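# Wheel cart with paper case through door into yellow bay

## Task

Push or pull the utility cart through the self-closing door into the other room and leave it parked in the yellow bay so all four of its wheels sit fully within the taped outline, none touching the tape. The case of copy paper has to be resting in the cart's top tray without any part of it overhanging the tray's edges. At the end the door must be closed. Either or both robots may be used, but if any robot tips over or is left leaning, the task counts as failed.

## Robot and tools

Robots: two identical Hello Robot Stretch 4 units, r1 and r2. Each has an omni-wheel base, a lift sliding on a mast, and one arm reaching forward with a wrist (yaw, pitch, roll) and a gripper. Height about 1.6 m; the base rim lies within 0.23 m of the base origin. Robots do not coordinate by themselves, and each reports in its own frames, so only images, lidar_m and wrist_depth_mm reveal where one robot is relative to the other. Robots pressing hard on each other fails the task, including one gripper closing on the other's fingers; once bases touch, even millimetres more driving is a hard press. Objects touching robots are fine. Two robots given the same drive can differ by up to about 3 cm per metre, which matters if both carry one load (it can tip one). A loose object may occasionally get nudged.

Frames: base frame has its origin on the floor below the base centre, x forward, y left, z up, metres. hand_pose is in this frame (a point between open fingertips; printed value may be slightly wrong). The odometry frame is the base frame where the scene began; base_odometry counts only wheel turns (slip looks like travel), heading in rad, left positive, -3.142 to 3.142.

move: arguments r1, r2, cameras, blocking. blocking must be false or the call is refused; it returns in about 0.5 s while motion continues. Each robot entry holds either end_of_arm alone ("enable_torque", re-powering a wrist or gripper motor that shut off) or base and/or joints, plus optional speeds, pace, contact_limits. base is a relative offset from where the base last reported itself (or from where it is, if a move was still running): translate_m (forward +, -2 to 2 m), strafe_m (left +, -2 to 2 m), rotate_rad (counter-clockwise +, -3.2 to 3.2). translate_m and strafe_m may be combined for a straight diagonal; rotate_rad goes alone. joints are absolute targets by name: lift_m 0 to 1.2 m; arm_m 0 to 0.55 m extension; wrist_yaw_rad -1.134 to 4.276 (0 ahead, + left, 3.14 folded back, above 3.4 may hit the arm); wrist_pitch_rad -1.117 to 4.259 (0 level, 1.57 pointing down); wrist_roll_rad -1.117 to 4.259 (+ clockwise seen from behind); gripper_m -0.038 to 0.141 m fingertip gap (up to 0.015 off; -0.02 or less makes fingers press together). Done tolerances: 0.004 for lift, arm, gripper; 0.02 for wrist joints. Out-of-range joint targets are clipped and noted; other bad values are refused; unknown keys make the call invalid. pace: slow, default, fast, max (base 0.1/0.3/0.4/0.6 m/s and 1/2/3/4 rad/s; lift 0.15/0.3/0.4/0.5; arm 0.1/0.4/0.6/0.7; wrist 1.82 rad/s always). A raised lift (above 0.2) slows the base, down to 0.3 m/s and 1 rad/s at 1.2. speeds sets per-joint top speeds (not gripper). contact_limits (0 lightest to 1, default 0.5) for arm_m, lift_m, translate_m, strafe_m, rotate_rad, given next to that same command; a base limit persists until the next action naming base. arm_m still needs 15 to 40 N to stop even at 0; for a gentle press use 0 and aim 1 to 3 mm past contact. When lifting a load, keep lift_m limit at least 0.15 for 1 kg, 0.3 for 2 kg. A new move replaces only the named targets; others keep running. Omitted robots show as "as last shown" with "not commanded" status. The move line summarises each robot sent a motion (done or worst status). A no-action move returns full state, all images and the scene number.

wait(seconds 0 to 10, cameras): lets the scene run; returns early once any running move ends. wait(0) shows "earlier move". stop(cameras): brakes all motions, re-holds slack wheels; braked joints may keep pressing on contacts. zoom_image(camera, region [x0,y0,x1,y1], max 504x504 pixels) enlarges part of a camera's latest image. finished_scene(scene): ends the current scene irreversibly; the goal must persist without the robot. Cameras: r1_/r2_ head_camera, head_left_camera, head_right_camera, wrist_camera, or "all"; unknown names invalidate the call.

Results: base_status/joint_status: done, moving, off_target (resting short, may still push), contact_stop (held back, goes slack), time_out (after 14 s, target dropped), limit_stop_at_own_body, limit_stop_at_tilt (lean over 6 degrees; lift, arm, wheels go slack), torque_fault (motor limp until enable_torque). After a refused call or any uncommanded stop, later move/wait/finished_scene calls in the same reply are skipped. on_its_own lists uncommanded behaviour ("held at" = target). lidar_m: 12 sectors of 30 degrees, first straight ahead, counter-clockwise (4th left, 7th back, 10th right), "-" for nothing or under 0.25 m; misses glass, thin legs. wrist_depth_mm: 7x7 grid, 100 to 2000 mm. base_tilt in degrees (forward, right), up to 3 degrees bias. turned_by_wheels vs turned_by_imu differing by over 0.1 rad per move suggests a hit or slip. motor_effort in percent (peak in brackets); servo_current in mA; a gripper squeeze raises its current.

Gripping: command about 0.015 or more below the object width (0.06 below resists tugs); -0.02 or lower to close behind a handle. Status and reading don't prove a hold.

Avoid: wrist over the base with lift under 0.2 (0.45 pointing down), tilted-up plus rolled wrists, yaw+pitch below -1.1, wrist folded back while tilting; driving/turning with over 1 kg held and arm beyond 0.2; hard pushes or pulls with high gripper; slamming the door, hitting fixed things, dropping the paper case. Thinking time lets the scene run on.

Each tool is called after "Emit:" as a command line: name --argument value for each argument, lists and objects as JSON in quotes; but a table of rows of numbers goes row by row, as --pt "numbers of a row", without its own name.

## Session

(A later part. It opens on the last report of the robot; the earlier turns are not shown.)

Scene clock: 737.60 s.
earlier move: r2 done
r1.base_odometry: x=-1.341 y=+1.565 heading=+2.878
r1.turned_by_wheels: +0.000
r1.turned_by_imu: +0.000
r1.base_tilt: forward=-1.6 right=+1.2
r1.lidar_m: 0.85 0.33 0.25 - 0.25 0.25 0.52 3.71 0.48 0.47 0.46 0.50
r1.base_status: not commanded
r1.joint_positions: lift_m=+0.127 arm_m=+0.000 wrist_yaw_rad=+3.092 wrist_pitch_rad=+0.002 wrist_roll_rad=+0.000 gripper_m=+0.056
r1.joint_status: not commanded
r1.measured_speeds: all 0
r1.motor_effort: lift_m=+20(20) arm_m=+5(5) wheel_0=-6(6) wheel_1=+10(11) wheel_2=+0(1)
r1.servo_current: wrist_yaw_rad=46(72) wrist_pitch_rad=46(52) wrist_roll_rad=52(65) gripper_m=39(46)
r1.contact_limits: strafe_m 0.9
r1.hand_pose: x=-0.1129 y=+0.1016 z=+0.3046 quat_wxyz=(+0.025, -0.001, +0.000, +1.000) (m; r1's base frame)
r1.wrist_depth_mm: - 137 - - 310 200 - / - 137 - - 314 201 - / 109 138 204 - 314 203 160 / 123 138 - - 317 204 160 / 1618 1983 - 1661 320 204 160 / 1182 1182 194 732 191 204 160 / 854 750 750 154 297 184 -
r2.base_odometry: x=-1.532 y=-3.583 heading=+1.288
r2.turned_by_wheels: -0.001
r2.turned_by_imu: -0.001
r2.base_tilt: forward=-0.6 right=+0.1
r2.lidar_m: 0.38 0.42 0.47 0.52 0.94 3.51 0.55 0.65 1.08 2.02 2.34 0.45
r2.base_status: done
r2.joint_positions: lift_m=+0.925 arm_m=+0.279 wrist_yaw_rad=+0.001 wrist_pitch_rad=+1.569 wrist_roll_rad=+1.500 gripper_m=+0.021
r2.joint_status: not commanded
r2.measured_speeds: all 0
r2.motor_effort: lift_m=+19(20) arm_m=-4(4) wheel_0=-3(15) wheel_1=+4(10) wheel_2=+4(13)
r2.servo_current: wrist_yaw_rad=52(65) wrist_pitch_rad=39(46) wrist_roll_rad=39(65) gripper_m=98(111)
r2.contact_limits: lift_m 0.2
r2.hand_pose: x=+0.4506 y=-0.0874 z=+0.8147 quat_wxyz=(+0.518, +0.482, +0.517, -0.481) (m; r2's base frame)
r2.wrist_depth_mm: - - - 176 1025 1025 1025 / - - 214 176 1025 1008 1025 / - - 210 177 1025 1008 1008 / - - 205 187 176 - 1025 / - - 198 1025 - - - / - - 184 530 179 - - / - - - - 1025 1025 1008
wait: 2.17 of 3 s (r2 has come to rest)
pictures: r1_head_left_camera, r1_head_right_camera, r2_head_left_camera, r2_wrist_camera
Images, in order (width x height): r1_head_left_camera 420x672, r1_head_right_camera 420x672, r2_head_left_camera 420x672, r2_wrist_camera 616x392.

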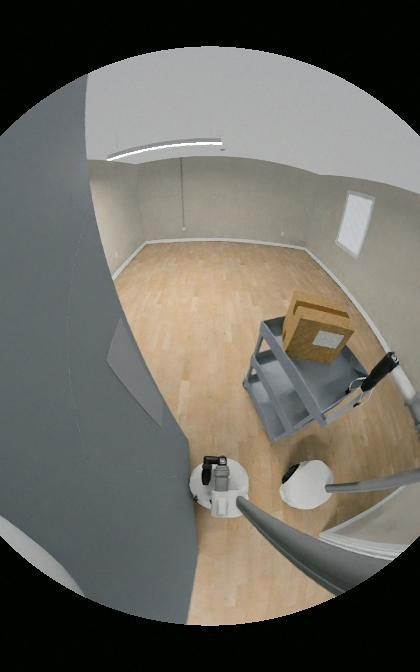

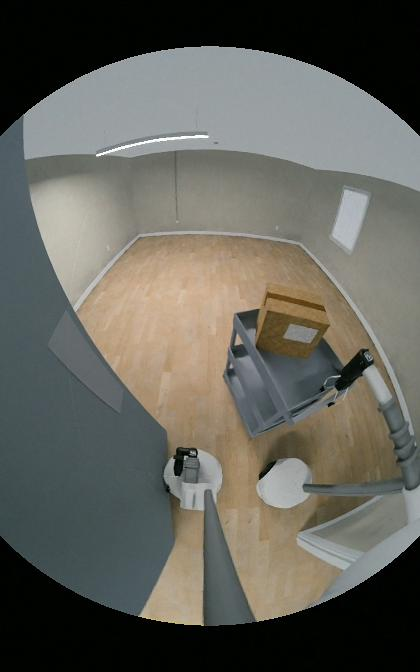

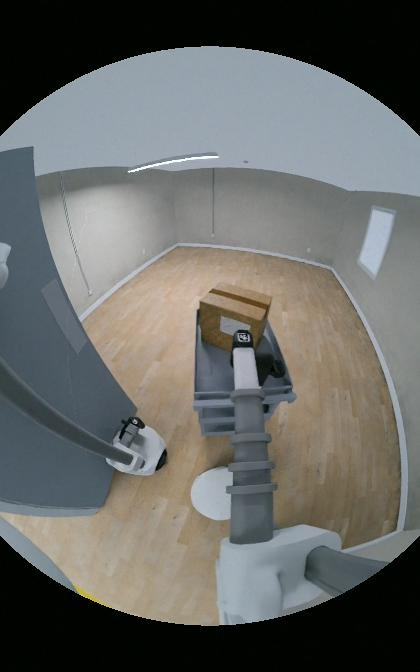

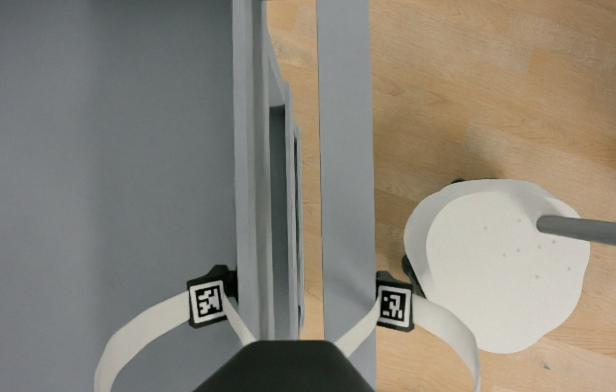

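Emit:
move --blocking false --r2 '{"base":{"translate_m":-0.22,"strafe_m":0.2},"pace":"slow"}'

Emit:
wait --seconds 3.8 --cameras '["r2_head_left_camera","r2_head_right_camera","r1_head_left_camera","r1_head_right_camera"]'

Scene clock: 745.83 s.
move: r2 moving
r1: as last shown
r1.base_tilt: forward=-1.6 right=+1.3
r1.lidar_m: 0.85 0.30 0.25 - 0.25 0.25 0.55 3.72 0.47 0.44 0.46 0.51
r1.motor_effort: lift_m=+20(20) arm_m=+5(5) wheel_0=-5(6) wheel_1=+10(11) wheel_2=+0(0)
r1.servo_current: wrist_yaw_rad=59(72) wrist_pitch_rad=39(46) wrist_roll_rad=65(65) gripper_m=33(46)
r1.contact_limits: strafe_m 0.9
r1.wrist_depth_mm: - 137 - - 309 200 - / - 137 - - 314 201 - / 109 138 204 - 315 202 160 / 123 138 - - 317 203 160 / 1708 1983 - 1661 319 204 160 / 1205 1182 194 732 191 204 160 / 842 750 750 154 296 183 -
r2.base_odometry: x=-1.543 y=-3.590 heading=+1.288
r2.turned_by_wheels: +0.000
r2.turned_by_imu: +0.001
r2.base_tilt: forward=-0.7 right=+0.1
r2.lidar_m: 0.38 0.44 0.47 0.50 0.92 3.49 0.55 0.62 1.07 2.03 2.36 0.44
r2.base_status: translate_m moving; strafe_m moving
r2.joint_positions: lift_m=+0.925 arm_m=+0.279 wrist_yaw_rad=+0.001 wrist_pitch_rad=+1.568 wrist_roll_rad=+1.500 gripper_m=+0.021
r2.joint_status: not commanded
r2.measured_speeds: translate_m=-0.038 strafe_m=+0.034 rotate_rad=+0.000 lift_m=+0.000 arm_m=+0.000 wrist_yaw_rad=+0.000 wrist_pitch_rad=+0.000 wrist_roll_rad=+0.001
r2.motor_effort: lift_m=+19(20) arm_m=-4(4) wheel_0=-6(11) wheel_1=+5(7) wheel_2=+9(9)
r2.servo_current: wrist_yaw_rad=52(59) wrist_pitch_rad=39(46) wrist_roll_rad=46(52) gripper_m=104(111)
r2.contact_limits: lift_m 0.2
r2.hand_pose: x=+0.4507 y=-0.0874 z=+0.8147 quat_wxyz=(+0.518, +0.482, +0.517, -0.481) (m; r2's base frame)
r2.wrist_depth_mm: - - 177 177 1008 1008 991 / - - 208 265 1008 1008 1008 / - - 207 186 1025 1008 991 / - - 206 564 1025 - 1025 / - - 197 559 - - - / - 161 186 549 179 - - / - - - - 1025 1042 1025
pictures: none

Scene clock: 749.53 s.
earlier move: r2 done
r1.base_odometry: x=-1.341 y=+1.565 heading=+2.878
r1.turned_by_wheels: +0.000
r1.turned_by_imu: +0.000
r1.base_tilt: forward=-1.6 right=+1.3
r1.lidar_m: 5.13 0.34 0.25 - 0.25 0.26 0.55 0.50 0.44 0.32 0.25 0.36
r1.base_status: not commanded
r1.joint_positions: lift_m=+0.127 arm_m=+0.000 wrist_yaw_rad=+3.092 wrist_pitch_rad=+0.002 wrist_roll_rad=+0.000 gripper_m=+0.056
r1.joint_status: not commanded
r1.measured_speeds: all 0
r1.motor_effort: lift_m=+20(20) arm_m=+5(5) wheel_0=-6(6) wheel_1=+10(11) wheel_2=+0(1)
r1.servo_current: wrist_yaw_rad=52(72) wrist_pitch_rad=39(52) wrist_roll_rad=33(65) gripper_m=39(52)
r1.contact_limits: strafe_m 0.9
r1.hand_pose: x=-0.1129 y=+0.1016 z=+0.3046 quat_wxyz=(+0.025, -0.001, +0.000, +1.000) (m; r1's base frame)
r1.wrist_depth_mm: - 137 - - 310 200 - / - 137 - - 314 201 - / 109 138 204 - 315 203 160 / 123 138 - - 319 202 160 / 1708 1983 - 1708 319 204 160 / 1205 1205 193 732 191 204 160 / 842 750 750 153 296 183 -
r2.base_odometry: x=-1.785 y=-3.739 heading=+1.288
r2.turned_by_wheels: +0.000
r2.turned_by_imu: -0.001
r2.base_tilt: forward=-0.6 right=+0.1
r2.lidar_m: 0.43 0.45 0.45 0.68 0.84 3.23 3.23 0.40 0.56 2.17 2.49 0.41
r2.base_status: done
r2.joint_positions: lift_m=+0.925 arm_m=+0.279 wrist_yaw_rad=-0.002 wrist_pitch_rad=+1.567 wrist_roll_rad=+1.504 gripper_m=+0.021
r2.joint_status: not commanded
r2.measured_speeds: all 0
r2.motor_effort: lift_m=+19(20) arm_m=-4(4) wheel_0=-6(13) wheel_1=+2(7) wheel_2=+5(11)
r2.servo_current: wrist_yaw_rad=52(65) wrist_pitch_rad=33(52) wrist_roll_rad=39(65) gripper_m=104(111)
r2.contact_limits: lift_m 0.2
r2.hand_pose: x=+0.4510 y=-0.0874 z=+0.8147 quat_wxyz=(+0.517, +0.484, +0.515, -0.482) (m; r2's base frame)
r2.wrist_depth_mm: - - - - 220 174 1008 / - - - - 1025 1025 1008 / - - - - 176 1008 1008 / - - - 1025 176 - 1008 / - - 191 1008 176 - - / - 160 183 1060 177 - - / - - - - 1025 1025 1025
wait: 3.70 of 3.8 s (r2 has come to rest)
pictures: r1_head_left_camera, r1_head_right_camera, r2_head_left_camera, r2_head_right_camera
Images, in order (width x height): r1_head_left_camera 420x672, r1_head_right_camera 420x672, r2_head_left_camera 420x672, r2_head_right_camera 420x672.

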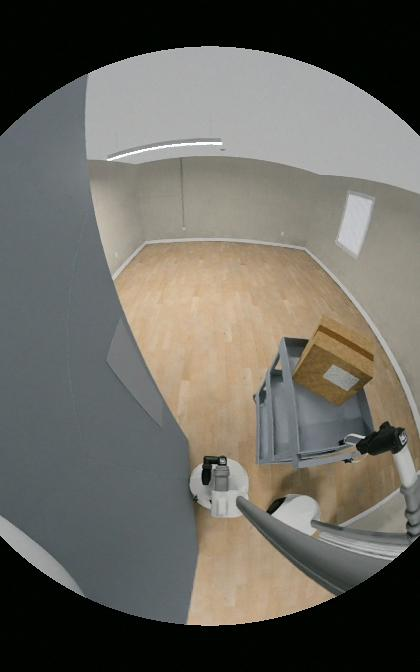

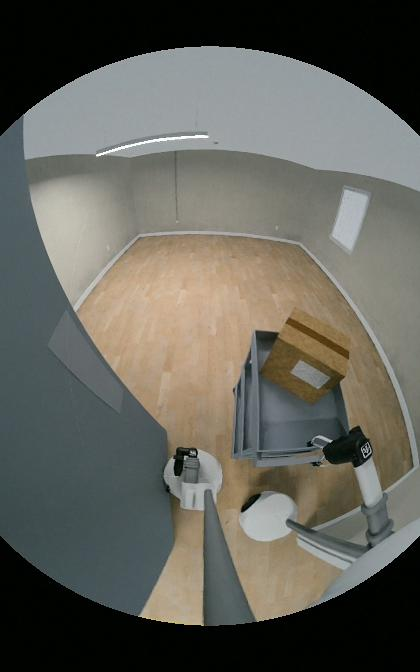

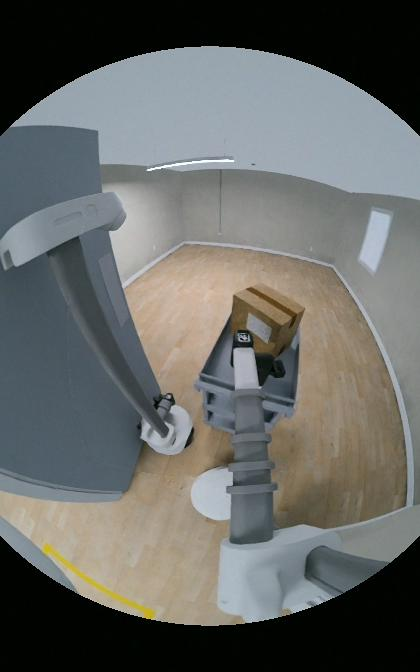

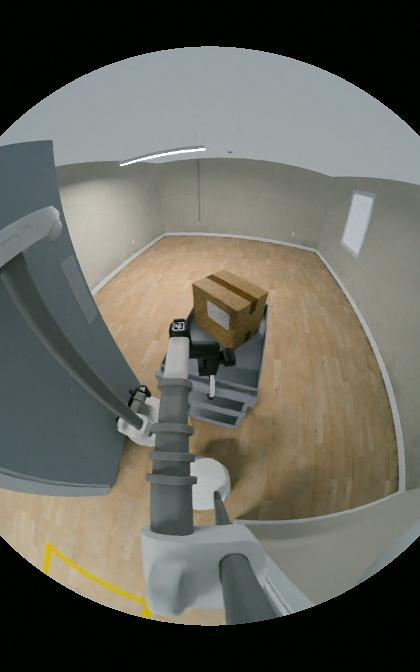

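Emit:
move --blocking false --r2 '{"base":{"rotate_rad":-0.4},"pace":"slow"}'

Emit:
wait --seconds 2 --cameras '["r2_head_left_camera","r1_head_left_camera","r1_head_right_camera"]'

Emit:
zoom_image --camera "r1_head_right_camera" --region '[150, 300, 370, 600]'

Scene clock: 773.57 s.
move: r2 moving
r1: as last shown
r1.lidar_m: 5.14 0.33 0.25 - 0.25 0.25 0.51 0.50 0.46 0.30 0.28 0.42
r1.motor_effort: lift_m=+20(20) arm_m=+5(5) wheel_0=-5(6) wheel_1=+10(10) wheel_2=+0(0)
r1.servo_current: wrist_yaw_rad=52(59) wrist_pitch_rad=46(52) wrist_roll_rad=39(59) gripper_m=46(46)
r1.contact_limits: strafe_m 0.9
r1.wrist_depth_mm: - 137 - - 310 201 - / - 137 - - 312 201 - / 109 137 204 - 317 202 160 / 123 138 - - 319 204 160 / 1661 1983 - 1708 319 204 160 / 1205 1205 193 732 191 203 160 / 854 741 750 153 296 183 -
r2.base_odometry: x=-1.785 y=-3.739 heading=+1.164
r2.turned_by_wheels: -0.125
r2.turned_by_imu: -0.120
r2.base_tilt: forward=-0.6 right=+0.1
r2.lidar_m: 0.42 0.45 0.42 0.68 0.72 3.26 3.24 0.39 0.44 2.16 2.37 0.44
r2.base_status: rotate_rad moving
r2.joint_positions: lift_m=+0.925 arm_m=+0.279 wrist_yaw_rad=-0.002 wrist_pitch_rad=+1.567 wrist_roll_rad=+1.504 gripper_m=+0.021
r2.joint_status: not commanded
r2.measured_speeds: translate_m=+0.001 strafe_m=+0.001 rotate_rad=-0.488 lift_m=+0.000 arm_m=+0.000 wrist_yaw_rad=+0.000 wrist_pitch_rad=+0.000 wrist_roll_rad=+0.000
r2.motor_effort: lift_m=+19(19) arm_m=-1(4) wheel_0=+10(13) wheel_1=+8(8) wheel_2=+12(12)
r2.servo_current: wrist_yaw_rad=52(59) wrist_pitch_rad=46(46) wrist_roll_rad=52(59) gripper_m=98(111)
r2.contact_limits: lift_m 0.2
r2.hand_pose: x=+0.4509 y=-0.0874 z=+0.8147 quat_wxyz=(+0.517, +0.484, +0.515, -0.482) (m; r2's base frame)
r2.wrist_depth_mm: - - - 215 175 1025 1042 / - - - 253 175 1008 1025 / - - - 1008 176 1025 1025 / - - - 809 176 - 991 / - - - 1042 177 - - / - 164 185 891 177 - - / - 135 - - 1025 1025 1025
pictures: none

Scene clock: 774.63 s.
earlier move: r2 done
r1.base_odometry: x=-1.341 y=+1.565 heading=+2.878
r1.turned_by_wheels: +0.000
r1.turned_by_imu: +0.000
r1.base_tilt: forward=-1.6 right=+1.3
r1.lidar_m: 5.13 0.32 0.25 - 0.25 0.25 0.54 0.49 0.45 0.40 0.40 0.49
r1.base_status: not commanded
r1.joint_positions: lift_m=+0.127 arm_m=+0.000 wrist_yaw_rad=+3.092 wrist_pitch_rad=+0.002 wrist_roll_rad=+0.000 gripper_m=+0.056
r1.joint_status: not commanded
r1.measured_speeds: all 0
r1.motor_effort: lift_m=+20(20) arm_m=+5(5) wheel_0=-6(7) wheel_1=+10(11) wheel_2=+0(0)
r1.servo_current: wrist_yaw_rad=59(72) wrist_pitch_rad=46(52) wrist_roll_rad=33(65) gripper_m=39(46)
r1.contact_limits: strafe_m 0.9
r1.hand_pose: x=-0.1129 y=+0.1016 z=+0.3046 quat_wxyz=(+0.025, -0.001, +0.000, +1.000) (m; r1's base frame)
r1.wrist_depth_mm: - 137 - - 312 200 - / - 137 - - 315 200 - / 109 138 204 - 315 202 160 / 123 138 - - 317 202 160 / 1708 1983 - 1661 319 203 160 / 1160 1182 193 732 191 203 160 / 866 741 750 154 297 184 -
r2.base_odometry: x=-1.785 y=-3.739 heading=+0.890
r2.turned_by_wheels: -0.274
r2.turned_by_imu: -0.266
r2.base_tilt: forward=-0.7 right=+0.1
r2.lidar_m: 0.34 0.35 0.43 0.44 0.69 3.23 3.22 0.50 0.39 0.73 2.19 0.47
r2.base_status: done
r2.joint_positions: lift_m=+0.925 arm_m=+0.279 wrist_yaw_rad=+0.001 wrist_pitch_rad=+1.567 wrist_roll_rad=+1.498 gripper_m=+0.021
r2.joint_status: not commanded
r2.measured_speeds: all 0
r2.motor_effort: lift_m=+19(19) arm_m=+5(6) wheel_0=+8(14) wheel_1=+6(8) wheel_2=+8(13)
r2.servo_current: wrist_yaw_rad=59(59) wrist_pitch_rad=46(52) wrist_roll_rad=39(65) gripper_m=104(111)
r2.contact_limits: lift_m 0.2
r2.hand_pose: x=+0.4510 y=-0.0874 z=+0.8147 quat_wxyz=(+0.519, +0.482, +0.517, -0.480) (m; r2's base frame)
r2.wrist_depth_mm: 198 220 202 176 1025 1008 1008 / 238 - 228 176 1025 1025 1025 / - - 205 176 1025 1008 1025 / - - 201 176 1025 1025 1025 / - - 197 177 - - - / - - 186 216 180 - - / - 142 - - 177 1025 1025
wait: 1.07 of 2 s (r2 has come to rest)
pictures: r1_head_left_camera, r1_head_right_camera, r2_head_left_camera
Images, in order (width x height): r1_head_left_camera 420x672, r1_head_right_camera 420x672, r2_head_left_camera 420x672.

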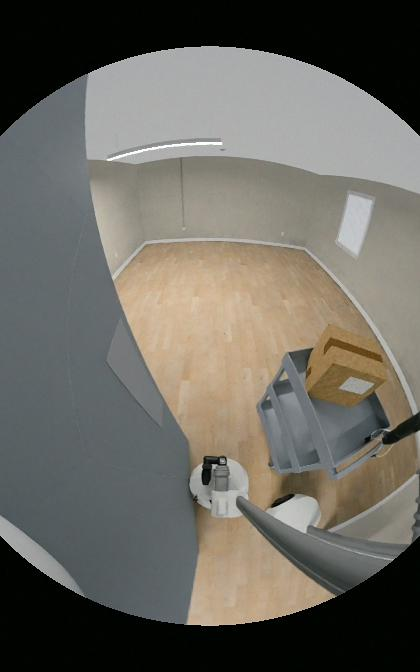

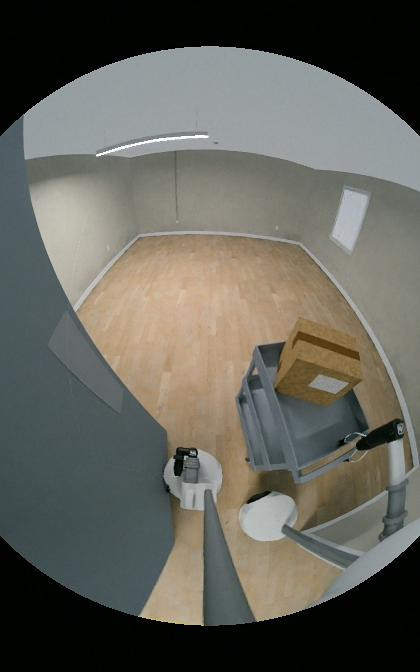

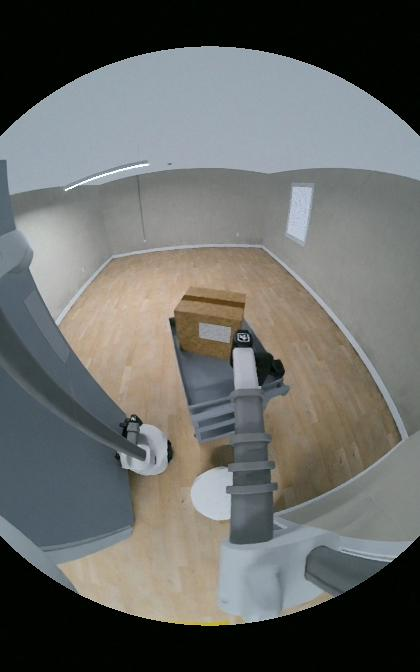

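Scaled by 1.680 from the camera's 420x672 image, which has a finer 600x960 frame.

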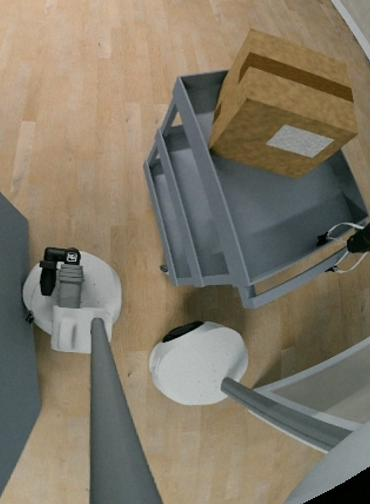

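Emit:
move --blocking false --r2 '{"base":{"translate_m":-0.37,"strafe_m":0.055},"pace":"slow"}'

Emit:
wait --seconds 4.5 --cameras '["r2_head_left_camera","r2_head_right_camera","r1_head_left_camera","r1_head_right_camera"]'

Emit:
zoom_image --camera "r1_head_right_camera" --region '[150, 300, 370, 600]'

Scene clock: 793.20 s.
move: r2 moving
r1: as last shown
r1.lidar_m: 5.14 0.32 0.25 - 0.25 0.25 0.54 0.51 0.44 0.38 0.38 0.49
r1.motor_effort: lift_m=+20(20) arm_m=+5(5) wheel_0=-5(6) wheel_1=+10(10) wheel_2=+0(0)
r1.servo_current: wrist_yaw_rad=46(72) wrist_pitch_rad=46(46) wrist_roll_rad=59(59) gripper_m=46(46)
r1.contact_limits: strafe_m 0.9
r1.wrist_depth_mm: - 137 - - 309 200 - / - 137 - - 314 201 - / 109 138 203 - 315 202 160 / 123 138 - - 317 204 159 / 1661 1921 - 1661 320 204 161 / 1182 1229 194 732 191 204 160 / 854 741 750 153 297 184 -
r2.base_odometry: x=-1.794 y=-3.747 heading=+0.890
r2.turned_by_wheels: +0.000
r2.turned_by_imu: +0.001
r2.base_tilt: forward=-0.7 right=+0.1
r2.lidar_m: 0.37 0.35 0.44 0.49 0.69 3.26 3.21 3.24 0.40 0.71 2.18 0.49
r2.base_status: translate_m moving; strafe_m moving
r2.joint_positions: lift_m=+0.925 arm_m=+0.279 wrist_yaw_rad=+0.003 wrist_pitch_rad=+1.566 wrist_roll_rad=+1.498 gripper_m=+0.021
r2.joint_status: not commanded
r2.measured_speeds: translate_m=-0.047 strafe_m=+0.008 rotate_rad=+0.000 lift_m=+0.000 arm_m=+0.000 wrist_yaw_rad=+0.003 wrist_pitch_rad=-0.008 wrist_roll_rad=+0.000
r2.motor_effort: lift_m=+19(19) arm_m=+5(6) wheel_0=-8(8) wheel_1=-4(4) wheel_2=+14(14)
r2.servo_current: wrist_yaw_rad=46(59) wrist_pitch_rad=39(46) wrist_roll_rad=52(59) gripper_m=98(104)
r2.contact_limits: lift_m 0.2
r2.hand_pose: x=+0.4515 y=-0.0874 z=+0.8147 quat_wxyz=(+0.520, +0.482, +0.518, -0.479) (m; r2's base frame)
r2.wrist_depth_mm: 206 221 202 176 1008 1025 931 / 240 - 242 176 1008 1008 991 / - - 200 176 1025 1008 1008 / - - 204 176 1025 1008 1008 / - - 193 177 214 - - / - - 185 177 180 - - / - 136 - - 1042 1025 1008
pictures: none

Scene clock: 797.70 s.
earlier move: r2 done
r1.base_odometry: x=-1.341 y=+1.565 heading=+2.878
r1.turned_by_wheels: +0.000
r1.turned_by_imu: +0.000
r1.base_tilt: forward=-1.6 right=+1.3
r1.lidar_m: 5.14 0.35 0.25 - 0.25 0.25 0.49 0.61 0.34 0.32 0.34 3.75
r1.base_status: not commanded
r1.joint_positions: lift_m=+0.127 arm_m=+0.000 wrist_yaw_rad=+3.092 wrist_pitch_rad=+0.002 wrist_roll_rad=+0.000 gripper_m=+0.056
r1.joint_status: not commanded
r1.measured_speeds: all 0
r1.motor_effort: lift_m=+20(20) arm_m=+5(5) wheel_0=-6(6) wheel_1=+10(11) wheel_2=+0(1)
r1.servo_current: wrist_yaw_rad=46(78) wrist_pitch_rad=46(52) wrist_roll_rad=65(72) gripper_m=39(52)
r1.contact_limits: strafe_m 0.9
r1.hand_pose: x=-0.1129 y=+0.1016 z=+0.3046 quat_wxyz=(+0.025, -0.001, +0.000, +1.000) (m; r1's base frame)
r1.wrist_depth_mm: - 136 - - 310 200 - / - 137 - - 315 201 - / 109 138 204 - 317 203 160 / 123 138 - - 319 203 160 / 699 1921 - 1661 320 203 160 / 668 809 194 723 191 203 160 / 699 723 750 153 296 183 -
r2.base_odometry: x=-2.061 y=-3.991 heading=+0.889
r2.turned_by_wheels: -0.001
r2.turned_by_imu: -0.002
r2.base_tilt: forward=-0.7 right=+0.1
r2.lidar_m: 0.42 0.42 0.65 0.58 2.54 3.10 2.84 2.91 2.43 0.38 0.40 0.44
r2.base_status: done
r2.joint_positions: lift_m=+0.925 arm_m=+0.279 wrist_yaw_rad=+0.001 wrist_pitch_rad=+1.566 wrist_roll_rad=+1.501 gripper_m=+0.021
r2.joint_status: not commanded
r2.measured_speeds: all 0
r2.motor_effort: lift_m=+19(20) arm_m=+5(6) wheel_0=-7(12) wheel_1=-7(8) wheel_2=+4(16)
r2.servo_current: wrist_yaw_rad=46(65) wrist_pitch_rad=39(52) wrist_roll_rad=46(59) gripper_m=104(111)
r2.contact_limits: lift_m 0.2
r2.hand_pose: x=+0.4513 y=-0.0874 z=+0.8147 quat_wxyz=(+0.519, +0.483, +0.516, -0.481) (m; r2's base frame)
r2.wrist_depth_mm: - - - 213 176 597 517 / - - - 496 176 904 1025 / - - 178 500 1025 1025 1025 / - - 188 508 177 - 1008 / - - 195 1025 - - - / - 162 186 1025 179 - - / - - - - 1042 1008 1025
wait: 4.50 s; at rest by 4.47 s
pictures: r1_head_left_camera, r1_head_right_camera, r2_head_left_camera, r2_head_right_camera
Images, in order (width x height): r1_head_left_camera 420x672, r1_head_right_camera 420x672, r2_head_left_camera 420x672, r2_head_right_camera 420x672.

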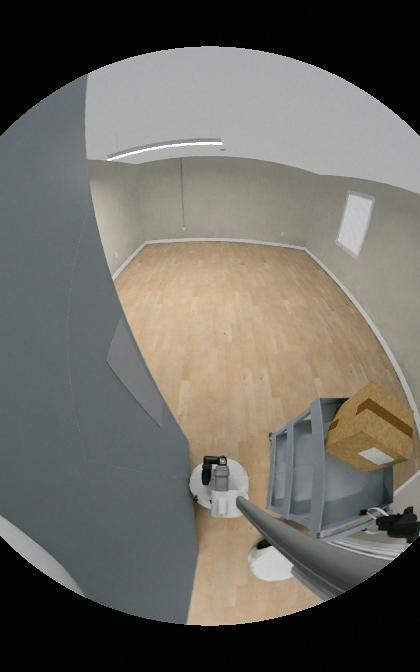

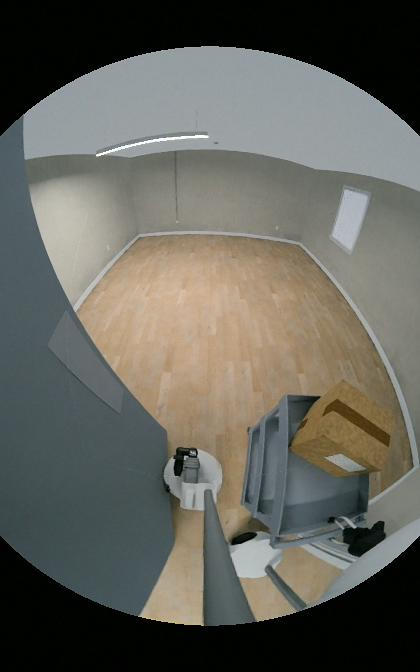

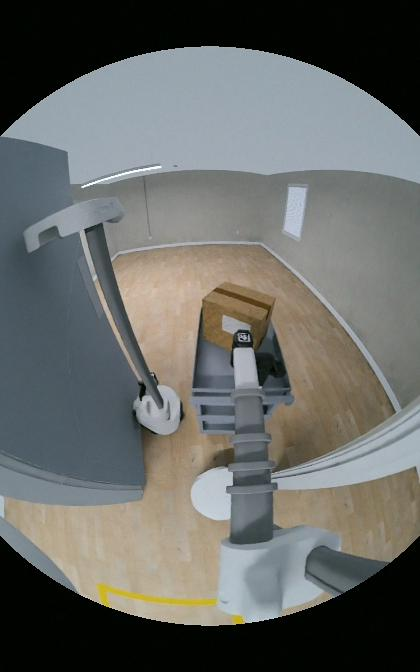

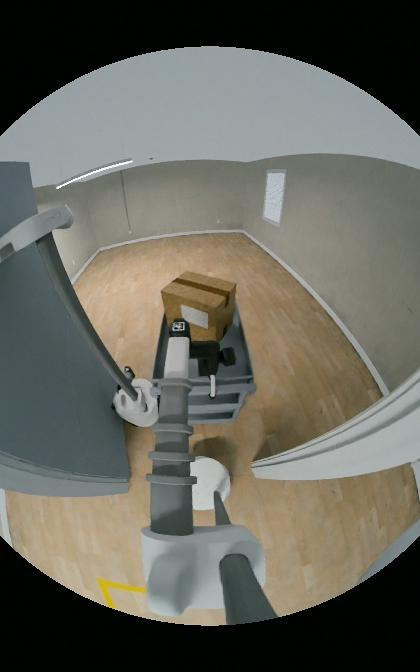

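Scaled by 1.680 from the camera's 420x672 image, which has a finer 600x960 frame.

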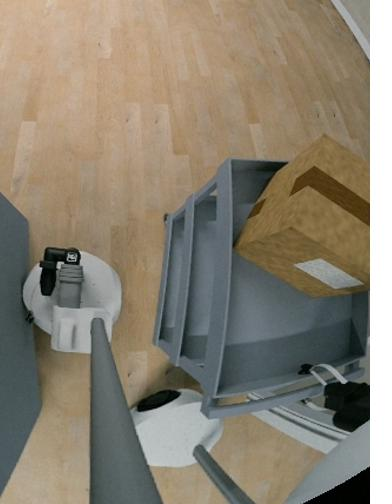

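Emit:
move --blocking false --r2 '{"base":{"translate_m":-0.42,"strafe_m":0.085},"pace":"slow"}'

Emit:
wait --seconds 5 --cameras '["r2_head_left_camera","r2_head_right_camera","r1_head_left_camera","r1_head_right_camera","r2_wrist_camera"]'

Emit:
zoom_image --camera "r2_head_right_camera" --region '[60, 340, 360, 640]'

Scene clock: 808.43 s.
move: r2 moving
r1: as last shown
r1.base_tilt: forward=-1.6 right=+1.2
r1.lidar_m: 5.14 0.32 0.25 - 0.25 0.25 0.56 0.61 0.32 0.33 0.39 3.75
r1.motor_effort: lift_m=+20(20) arm_m=+5(5) wheel_0=-6(6) wheel_1=+10(11) wheel_2=+0(0)
r1.servo_current: wrist_yaw_rad=59(65) wrist_pitch_rad=46(52) wrist_roll_rad=59(59) gripper_m=39(46)
r1.contact_limits: strafe_m 0.9
r1.wrist_depth_mm: - 137 - - 310 199 - / - 137 - - 314 201 - / 109 137 202 - 317 202 160 / 123 138 - - 319 202 160 / 707 1983 - 1661 319 204 161 / 676 831 193 732 191 203 160 / - 723 759 153 296 183 -
r2.base_odometry: x=-2.071 y=-3.999 heading=+0.889
r2.turned_by_wheels: -0.001
r2.turned_by_imu: +0.000
r2.base_tilt: forward=-0.7 right=+0.1
r2.lidar_m: 0.39 0.44 0.65 0.55 2.53 3.07 2.86 2.87 2.48 0.37 0.40 0.41
r2.base_status: translate_m moving; strafe_m moving
r2.joint_positions: lift_m=+0.925 arm_m=+0.279 wrist_yaw_rad=+0.001 wrist_pitch_rad=+1.566 wrist_roll_rad=+1.501 gripper_m=+0.021
r2.joint_status: not commanded
r2.measured_speeds: translate_m=-0.049 strafe_m=+0.009 rotate_rad=+0.000 lift_m=+0.000 arm_m=+0.000 wrist_yaw_rad=+0.000 wrist_pitch_rad=+0.000 wrist_roll_rad=+0.000
r2.motor_effort: lift_m=+19(19) arm_m=+5(5) wheel_0=-6(14) wheel_1=-7(9) wheel_2=+10(10)
r2.servo_current: wrist_yaw_rad=46(52) wrist_pitch_rad=46(46) wrist_roll_rad=46(52) gripper_m=104(111)
r2.contact_limits: lift_m 0.2
r2.hand_pose: x=+0.4513 y=-0.0874 z=+0.8147 quat_wxyz=(+0.519, +0.483, +0.516, -0.481) (m; r2's base frame)
r2.wrist_depth_mm: - - - 215 176 603 549 / - - - 500 177 891 1008 / - - 178 236 1025 1025 1008 / - - 189 500 177 - 991 / - - 197 1042 - - - / - 162 186 178 181 - - / - 133 - - 1025 1025 1025
pictures: none

Scene clock: 813.43 s.
earlier move: r2 moving
r1.base_odometry: x=-1.341 y=+1.565 heading=+2.878
r1.turned_by_wheels: +0.000
r1.turned_by_imu: +0.000
r1.base_tilt: forward=-1.6 right=+1.3
r1.lidar_m: 5.14 0.33 0.25 - 0.25 0.25 0.50 0.47 0.44 0.47 2.79 3.75
r1.base_status: not commanded
r1.joint_positions: lift_m=+0.127 arm_m=+0.000 wrist_yaw_rad=+3.092 wrist_pitch_rad=+0.002 wrist_roll_rad=+0.000 gripper_m=+0.056
r1.joint_status: not commanded
r1.measured_speeds: all 0
r1.motor_effort: lift_m=+20(20) arm_m=+5(5) wheel_0=-6(6) wheel_1=+10(11) wheel_2=+0(1)
r1.servo_current: wrist_yaw_rad=33(72) wrist_pitch_rad=39(52) wrist_roll_rad=52(65) gripper_m=33(46)
r1.contact_limits: strafe_m 0.9
r1.hand_pose: x=-0.1129 y=+0.1016 z=+0.3046 quat_wxyz=(+0.025, -0.001, +0.000, +1.000) (m; r1's base frame)
r1.wrist_depth_mm: - 136 - - 310 200 - / - 137 - - 315 201 - / 109 137 204 - 315 203 160 / 123 138 - - 319 202 160 / 137 1025 1661 1661 319 204 160 / - 1008 191 732 191 204 160 / 798 741 759 154 296 183 -
r2.base_odometry: x=-2.392 y=-4.263 heading=+0.888
r2.turned_by_wheels: +0.000
r2.turned_by_imu: -0.003
r2.base_tilt: forward=-0.7 right=+0.1
r2.lidar_m: 0.41 0.54 0.55 0.91 2.37 2.72 2.47 2.51 2.64 2.41 0.64 0.40
r2.base_status: translate_m moving; strafe_m moving
r2.joint_positions: lift_m=+0.925 arm_m=+0.279 wrist_yaw_rad=-0.003 wrist_pitch_rad=+1.566 wrist_roll_rad=+1.504 gripper_m=+0.021
r2.joint_status: not commanded
r2.measured_speeds: all 0
r2.motor_effort: lift_m=+19(20) arm_m=+5(5) wheel_0=-9(15) wheel_1=-5(10) wheel_2=+2(10)
r2.servo_current: wrist_yaw_rad=59(59) wrist_pitch_rad=46(52) wrist_roll_rad=46(65) gripper_m=104(111)
r2.contact_limits: lift_m 0.2
r2.hand_pose: x=+0.4510 y=-0.0874 z=+0.8147 quat_wxyz=(+0.517, +0.485, +0.514, -0.483) (m; r2's base frame)
r2.wrist_depth_mm: - - - - 216 174 1042 / - - - - 1042 175 1008 / - - - - 178 1025 1025 / - - - 1042 176 - 1008 / - - 195 1025 177 - - / - 160 181 1042 177 - - / - - - - 1042 1025 1042
wait: 5.00 s; no rest
pictures: r1_head_left_camera, r1_head_right_camera, r2_head_left_camera, r2_head_right_camera, r2_wrist_camera
Images, in order (width x height): r1_head_left_camera 420x672, r1_head_right_camera 420x672, r2_head_left_camera 420x672, r2_head_right_camera 420x672, r2_wrist_camera 616x392.

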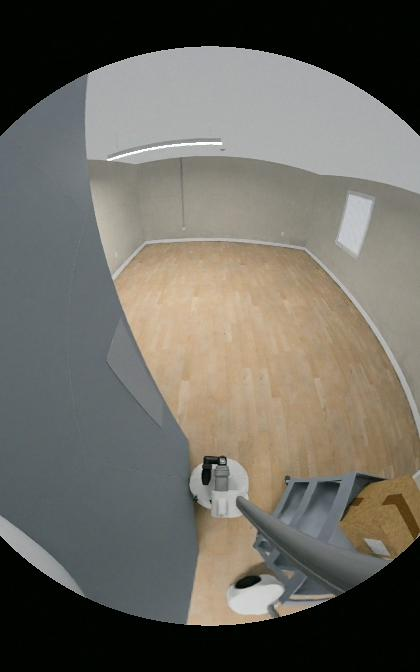

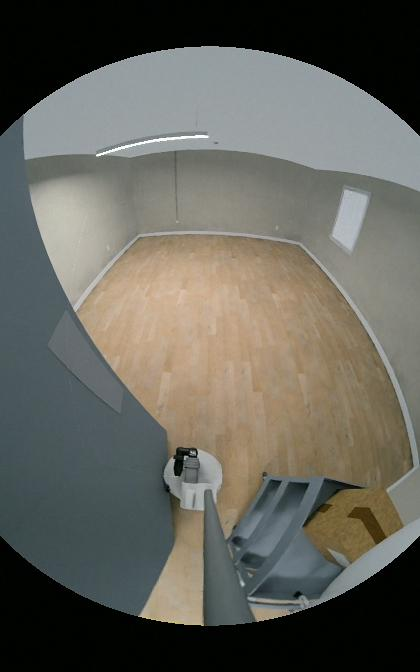

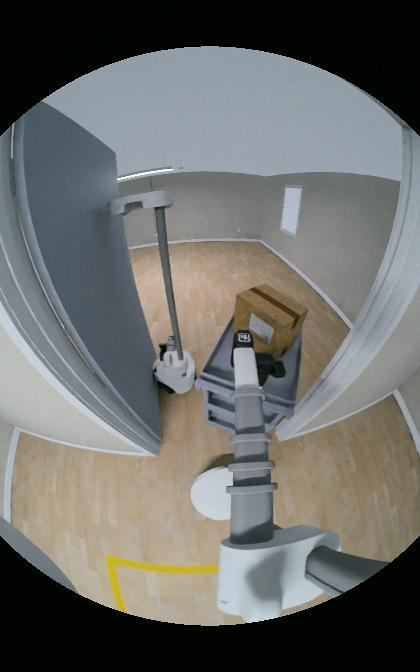

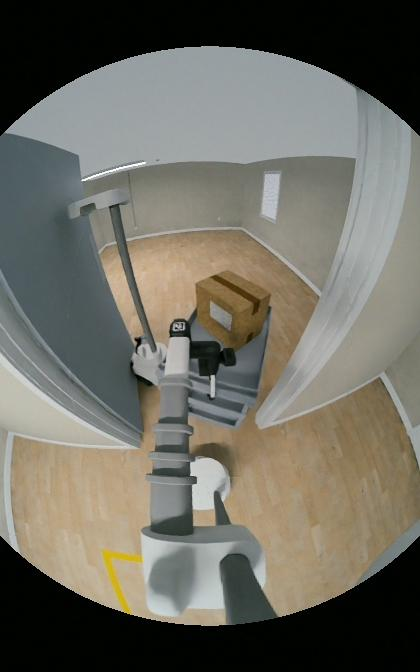

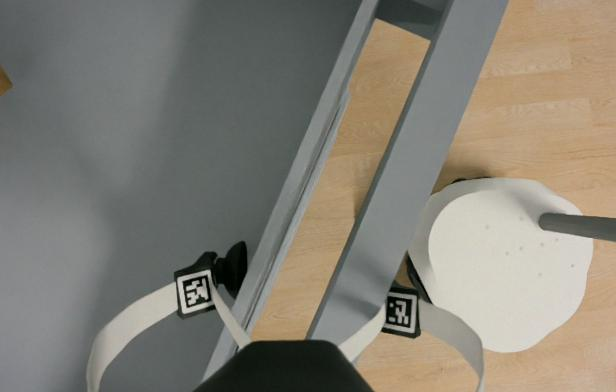

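Scaled by 1.680 from the camera's 420x672 image, which has a finer 600x960 frame.

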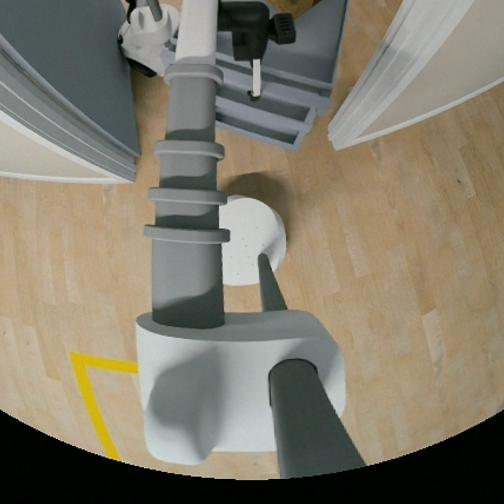

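Emit:
move --blocking false --r2 '{"base":{"translate_m":-0.57,"strafe_m":0.2},"pace":"default"}'

Emit:
wait --seconds 4 --cameras '["r2_head_left_camera","r2_head_right_camera","r1_head_right_camera","r2_wrist_camera"]'

Emit:
zoom_image --camera "r2_head_right_camera" --region '[40, 300, 360, 640]'

Scene clock: 833.43 s.
earlier move: r2 done
move: r2 moving
r1: as last shown
r1.lidar_m: 5.15 0.34 0.25 - 0.25 0.25 0.52 0.47 0.44 0.47 2.80 3.74
r1.motor_effort: lift_m=+20(20) arm_m=+5(5) wheel_0=-6(6) wheel_1=+10(11) wheel_2=+0(0)
r1.servo_current: wrist_yaw_rad=52(59) wrist_pitch_rad=39(46) wrist_roll_rad=52(65) gripper_m=39(46)
r1.contact_limits: strafe_m 0.9
r1.wrist_depth_mm: - 137 - - 310 200 - / - 137 - - 314 201 - / 109 137 203 - 315 202 160 / 123 138 - - 317 202 160 / 1983 1060 1255 1708 317 204 160 / - 1042 190 732 191 204 160 / 621 759 759 153 297 183 -
r2.base_odometry: x=-2.420 y=-4.281 heading=+0.887
r2.turned_by_wheels: -0.001
r2.turned_by_imu: -0.001
r2.base_tilt: forward=-0.6 right=+0.1
r2.lidar_m: 0.44 0.52 0.57 0.98 2.37 2.70 2.43 2.46 2.65 2.43 0.67 0.40
r2.base_status: translate_m moving; strafe_m moving
r2.joint_positions: lift_m=+0.925 arm_m=+0.279 wrist_yaw_rad=-0.003 wrist_pitch_rad=+1.563 wrist_roll_rad=+1.504 gripper_m=+0.021
r2.joint_status: not commanded
r2.measured_speeds: translate_m=-0.123 strafe_m=+0.042 rotate_rad=+0.000 lift_m=+0.000 arm_m=+0.000 wrist_yaw_rad=+0.000 wrist_pitch_rad=+0.000 wrist_roll_rad=+0.000
r2.motor_effort: lift_m=+19(19) arm_m=+4(5) wheel_0=-19(20) wheel_1=-9(9) wheel_2=+10(11)
r2.servo_current: wrist_yaw_rad=46(52) wrist_pitch_rad=52(52) wrist_roll_rad=46(52) gripper_m=98(111)
r2.contact_limits: lift_m 0.2
r2.hand_pose: x=+0.4518 y=-0.0874 z=+0.8147 quat_wxyz=(+0.518, +0.486, +0.514, -0.482) (m; r2's base frame)
r2.wrist_depth_mm: - - - - 218 175 1025 / - - - - 1042 176 1008 / - - - - 178 1008 1008 / - - - 1025 177 - 1025 / - - 191 1042 176 - - / - 160 181 1042 177 - - / - - - - 1025 1025 1008
pictures: none

Scene clock: 836.37 s.
earlier move: r2 done
r1.base_odometry: x=-1.341 y=+1.565 heading=+2.878
r1.turned_by_wheels: +0.000
r1.turned_by_imu: +0.000
r1.base_tilt: forward=-1.6 right=+1.3
r1.lidar_m: 5.14 0.33 0.25 - 0.25 0.25 0.51 0.70 1.07 2.35 2.81 3.74
r1.base_status: not commanded
r1.joint_positions: lift_m=+0.127 arm_m=+0.000 wrist_yaw_rad=+3.092 wrist_pitch_rad=+0.002 wrist_roll_rad=+0.000 gripper_m=+0.056
r1.joint_status: not commanded
r1.measured_speeds: all 0
r1.motor_effort: lift_m=+20(20) arm_m=+5(5) wheel_0=-5(6) wheel_1=+10(11) wheel_2=+0(1)
r1.servo_current: wrist_yaw_rad=52(65) wrist_pitch_rad=39(52) wrist_roll_rad=39(72) gripper_m=39(46)
r1.contact_limits: strafe_m 0.9
r1.hand_pose: x=-0.1129 y=+0.1016 z=+0.3046 quat_wxyz=(+0.025, -0.001, +0.000, +1.000) (m; r1's base frame)
r1.wrist_depth_mm: - 136 1160 1808 312 200 - / - 137 278 - 315 200 - / 109 138 204 - 317 202 160 / 123 138 276 - 315 203 160 / - - 1576 723 319 204 160 / 991 1098 192 732 191 204 160 / 798 759 750 153 296 183 -
r2.base_odometry: x=-2.907 y=-4.578 heading=+0.887
r2.turned_by_wheels: +0.000
r2.turned_by_imu: -0.007
r2.base_tilt: forward=-0.6 right=+0.1
r2.lidar_m: 0.43 0.89 1.12 2.05 2.07 2.13 1.93 1.94 2.41 2.67 1.50 0.36
r2.base_status: done
r2.joint_positions: lift_m=+0.925 arm_m=+0.279 wrist_yaw_rad=-0.007 wrist_pitch_rad=+1.564 wrist_roll_rad=+1.507 gripper_m=+0.021
r2.joint_status: not commanded
r2.measured_speeds: all 0
r2.motor_effort: lift_m=+19(20) arm_m=+4(5) wheel_0=-10(21) wheel_1=-7(11) wheel_2=-2(11)
r2.servo_current: wrist_yaw_rad=59(65) wrist_pitch_rad=52(59) wrist_roll_rad=52(72) gripper_m=98(117)
r2.contact_limits: lift_m 0.2
r2.hand_pose: x=+0.4513 y=-0.0874 z=+0.8147 quat_wxyz=(+0.516, +0.487, +0.512, -0.484) (m; r2's base frame)
r2.wrist_depth_mm: 247 - - - - 202 173 / - - - - 1042 179 - / - - - - 1025 174 1008 / - - - - 1042 175 1008 / - - 197 1025 175 - - / - 162 180 1008 176 - - / - - - - 1042 1025 1025
wait: 2.93 of 4 s (r2 has come to rest)
pictures: r1_head_right_camera, r2_head_left_camera, r2_head_right_camera, r2_wrist_camera
Images, in order (width x height): r1_head_right_camera 420x672, r2_head_left_camera 420x672, r2_head_right_camera 420x672, r2_wrist_camera 616x392.

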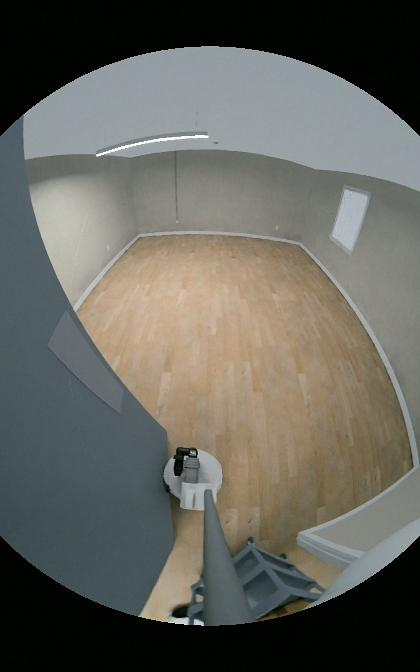

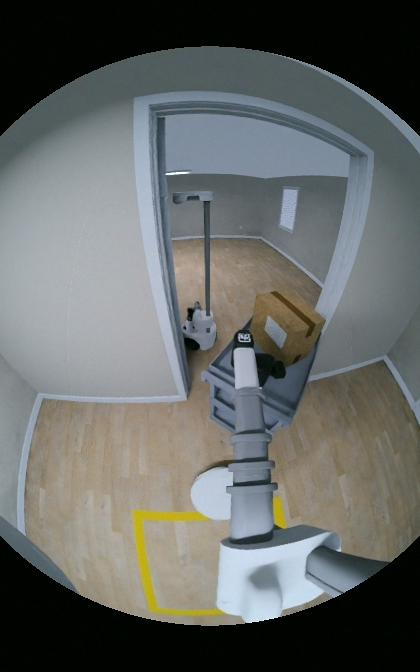

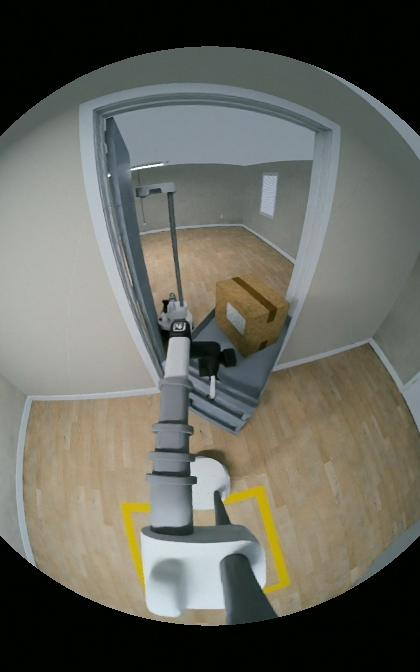

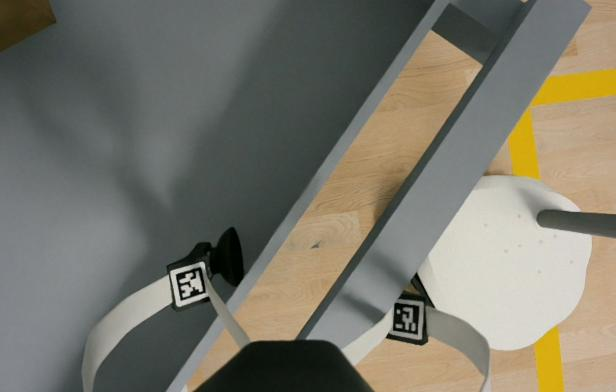

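Scaled by 1.482 from the camera's 420x672 image, which has a finer 600x960 frame.

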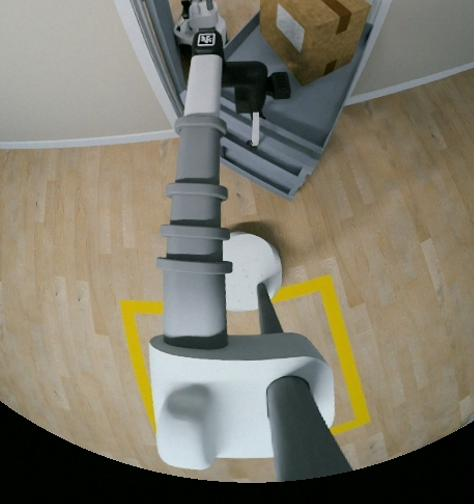

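Emit:
move --blocking false --r2 '{"base":{"translate_m":-0.42,"strafe_m":0.3},"pace":"default"}'

Emit:
wait --seconds 4 --cameras '["r2_head_left_camera","r2_head_right_camera","r2_wrist_camera"]'

Emit:
zoom_image --camera "r2_head_right_camera" --region '[40, 300, 360, 640]'

Scene clock: 851.60 s.
move: r2 moving
r1: as last shown
r1.lidar_m: 5.14 0.32 0.25 - 0.25 0.26 0.51 0.71 1.06 2.37 2.81 3.73
r1.motor_effort: lift_m=+20(20) arm_m=+5(5) wheel_0=-5(6) wheel_1=+10(11) wheel_2=+0(0)
r1.servo_current: wrist_yaw_rad=65(65) wrist_pitch_rad=39(46) wrist_roll_rad=65(65) gripper_m=39(46)
r1.contact_limits: strafe_m 0.9
r1.wrist_depth_mm: - 137 - 1863 310 199 - / - 137 221 - 315 201 - / 109 138 201 - 317 202 160 / 123 138 263 - 319 203 160 / - - 1618 530 320 203 160 / 991 1098 192 732 191 203 160 / 750 768 750 153 296 185 -
r2.base_odometry: x=-2.940 y=-4.588 heading=+0.885
r2.turned_by_wheels: -0.001
r2.turned_by_imu: -0.001
r2.base_tilt: forward=-0.7 right=+0.1
r2.lidar_m: 0.45 0.89 1.08 2.02 2.05 2.12 1.89 1.92 2.39 2.71 1.55 0.38
r2.base_status: translate_m moving; strafe_m moving
r2.joint_positions: lift_m=+0.925 arm_m=+0.279 wrist_yaw_rad=-0.007 wrist_pitch_rad=+1.564 wrist_roll_rad=+1.507 gripper_m=+0.021
r2.joint_status: not commanded
r2.measured_speeds: translate_m=-0.110 strafe_m=+0.080 rotate_rad=-0.003 lift_m=+0.000 arm_m=+0.000 wrist_yaw_rad=+0.000 wrist_pitch_rad=+0.000 wrist_roll_rad=+0.000
r2.motor_effort: lift_m=+19(20) arm_m=+3(4) wheel_0=-24(24) wheel_1=+1(6) wheel_2=+7(8)
r2.servo_current: wrist_yaw_rad=59(65) wrist_pitch_rad=46(52) wrist_roll_rad=65(65) gripper_m=104(104)
r2.contact_limits: lift_m 0.2
r2.hand_pose: x=+0.4513 y=-0.0874 z=+0.8147 quat_wxyz=(+0.516, +0.487, +0.512, -0.484) (m; r2's base frame)
r2.wrist_depth_mm: 250 - - - - 202 174 / - - - - 1025 175 - / - - - - 1025 175 1025 / - - - 178 192 176 1008 / - - 187 1042 176 - - / - 157 179 1025 177 - - / - - - - 1025 1042 1008
pictures: none

Scene clock: 854.20 s.
earlier move: r2 done
r1.base_odometry: x=-1.341 y=+1.565 heading=+2.878
r1.turned_by_wheels: +0.000
r1.turned_by_imu: +0.000
r1.base_tilt: forward=-1.6 right=+1.3
r1.lidar_m: 5.13 0.35 0.25 - 0.25 0.25 0.50 1.21 1.08 2.38 2.80 3.76
r1.base_status: not commanded
r1.joint_positions: lift_m=+0.127 arm_m=+0.000 wrist_yaw_rad=+3.092 wrist_pitch_rad=+0.002 wrist_roll_rad=+0.000 gripper_m=+0.056
r1.joint_status: not commanded
r1.measured_speeds: all 0
r1.motor_effort: lift_m=+20(20) arm_m=+5(5) wheel_0=-5(6) wheel_1=+10(11) wheel_2=+0(0)
r1.servo_current: wrist_yaw_rad=39(72) wrist_pitch_rad=39(52) wrist_roll_rad=46(65) gripper_m=46(52)
r1.contact_limits: strafe_m 0.9
r1.hand_pose: x=-0.1129 y=+0.1016 z=+0.3046 quat_wxyz=(+0.025, -0.001, +0.000, +1.000) (m; r1's base frame)
r1.wrist_depth_mm: - 137 1229 691 310 200 - / - 137 179 517 314 200 - / 109 138 202 521 315 202 160 / 123 138 285 1756 319 204 160 / 1661 1921 1118 723 319 204 160 / 1182 1182 195 732 191 204 160 / 854 759 750 153 294 183 -
r2.base_odometry: x=-3.405 y=-4.714 heading=+0.886
r2.turned_by_wheels: +0.000
r2.turned_by_imu: -0.006
r2.base_tilt: forward=-0.7 right=+0.0
r2.lidar_m: 0.46 1.24 1.52 1.67 1.69 1.76 1.57 1.60 1.94 3.03 2.16 0.33
r2.base_status: done
r2.joint_positions: lift_m=+0.925 arm_m=+0.279 wrist_yaw_rad=-0.010 wrist_pitch_rad=+1.567 wrist_roll_rad=+1.508 gripper_m=+0.021
r2.joint_status: not commanded
r2.measured_speeds: all 0
r2.motor_effort: lift_m=+19(20) arm_m=-3(4) wheel_0=-8(25) wheel_1=+0(6) wheel_2=-3(8)
r2.servo_current: wrist_yaw_rad=72(72) wrist_pitch_rad=39(52) wrist_roll_rad=59(65) gripper_m=98(111)
r2.contact_limits: lift_m 0.2
r2.hand_pose: x=+0.4501 y=-0.0874 z=+0.8147 quat_wxyz=(+0.514, +0.488, +0.512, -0.486) (m; r2's base frame)
r2.wrist_depth_mm: - - - - - 198 191 / - - - - - 1008 173 / - - - - 1042 175 1025 / - - - 176 1042 174 1025 / - - 200 1025 176 - - / - 156 176 1025 175 - - / - - - - 176 1025 1042
wait: 2.60 of 4 s (r2 has come to rest)
pictures: r2_head_left_camera, r2_head_right_camera, r2_wrist_camera
Images, in order (width x height): r2_head_left_camera 420x672, r2_head_right_camera 420x672, r2_wrist_camera 616x392.

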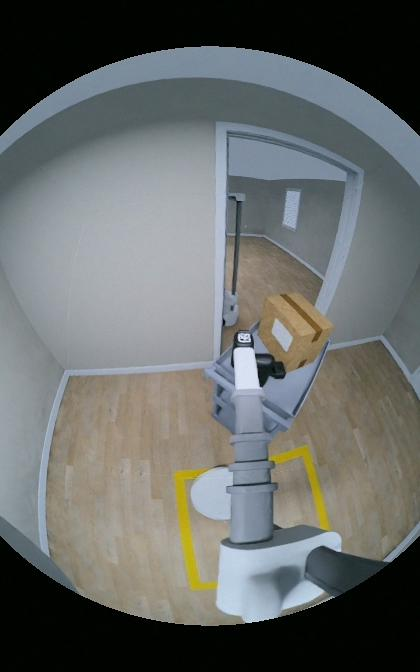

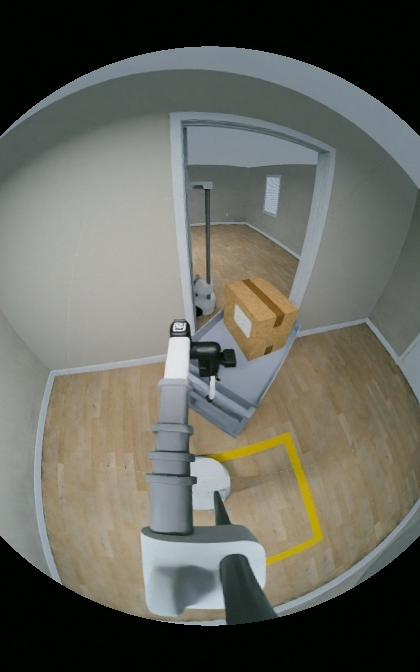

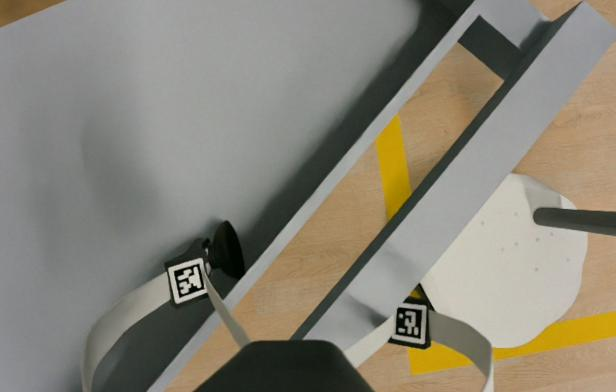

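Scaled by 1.482 from the camera's 420x672 image, which has a finer 600x960 frame.

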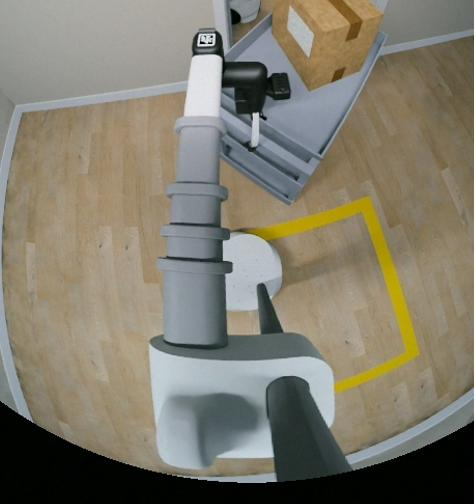

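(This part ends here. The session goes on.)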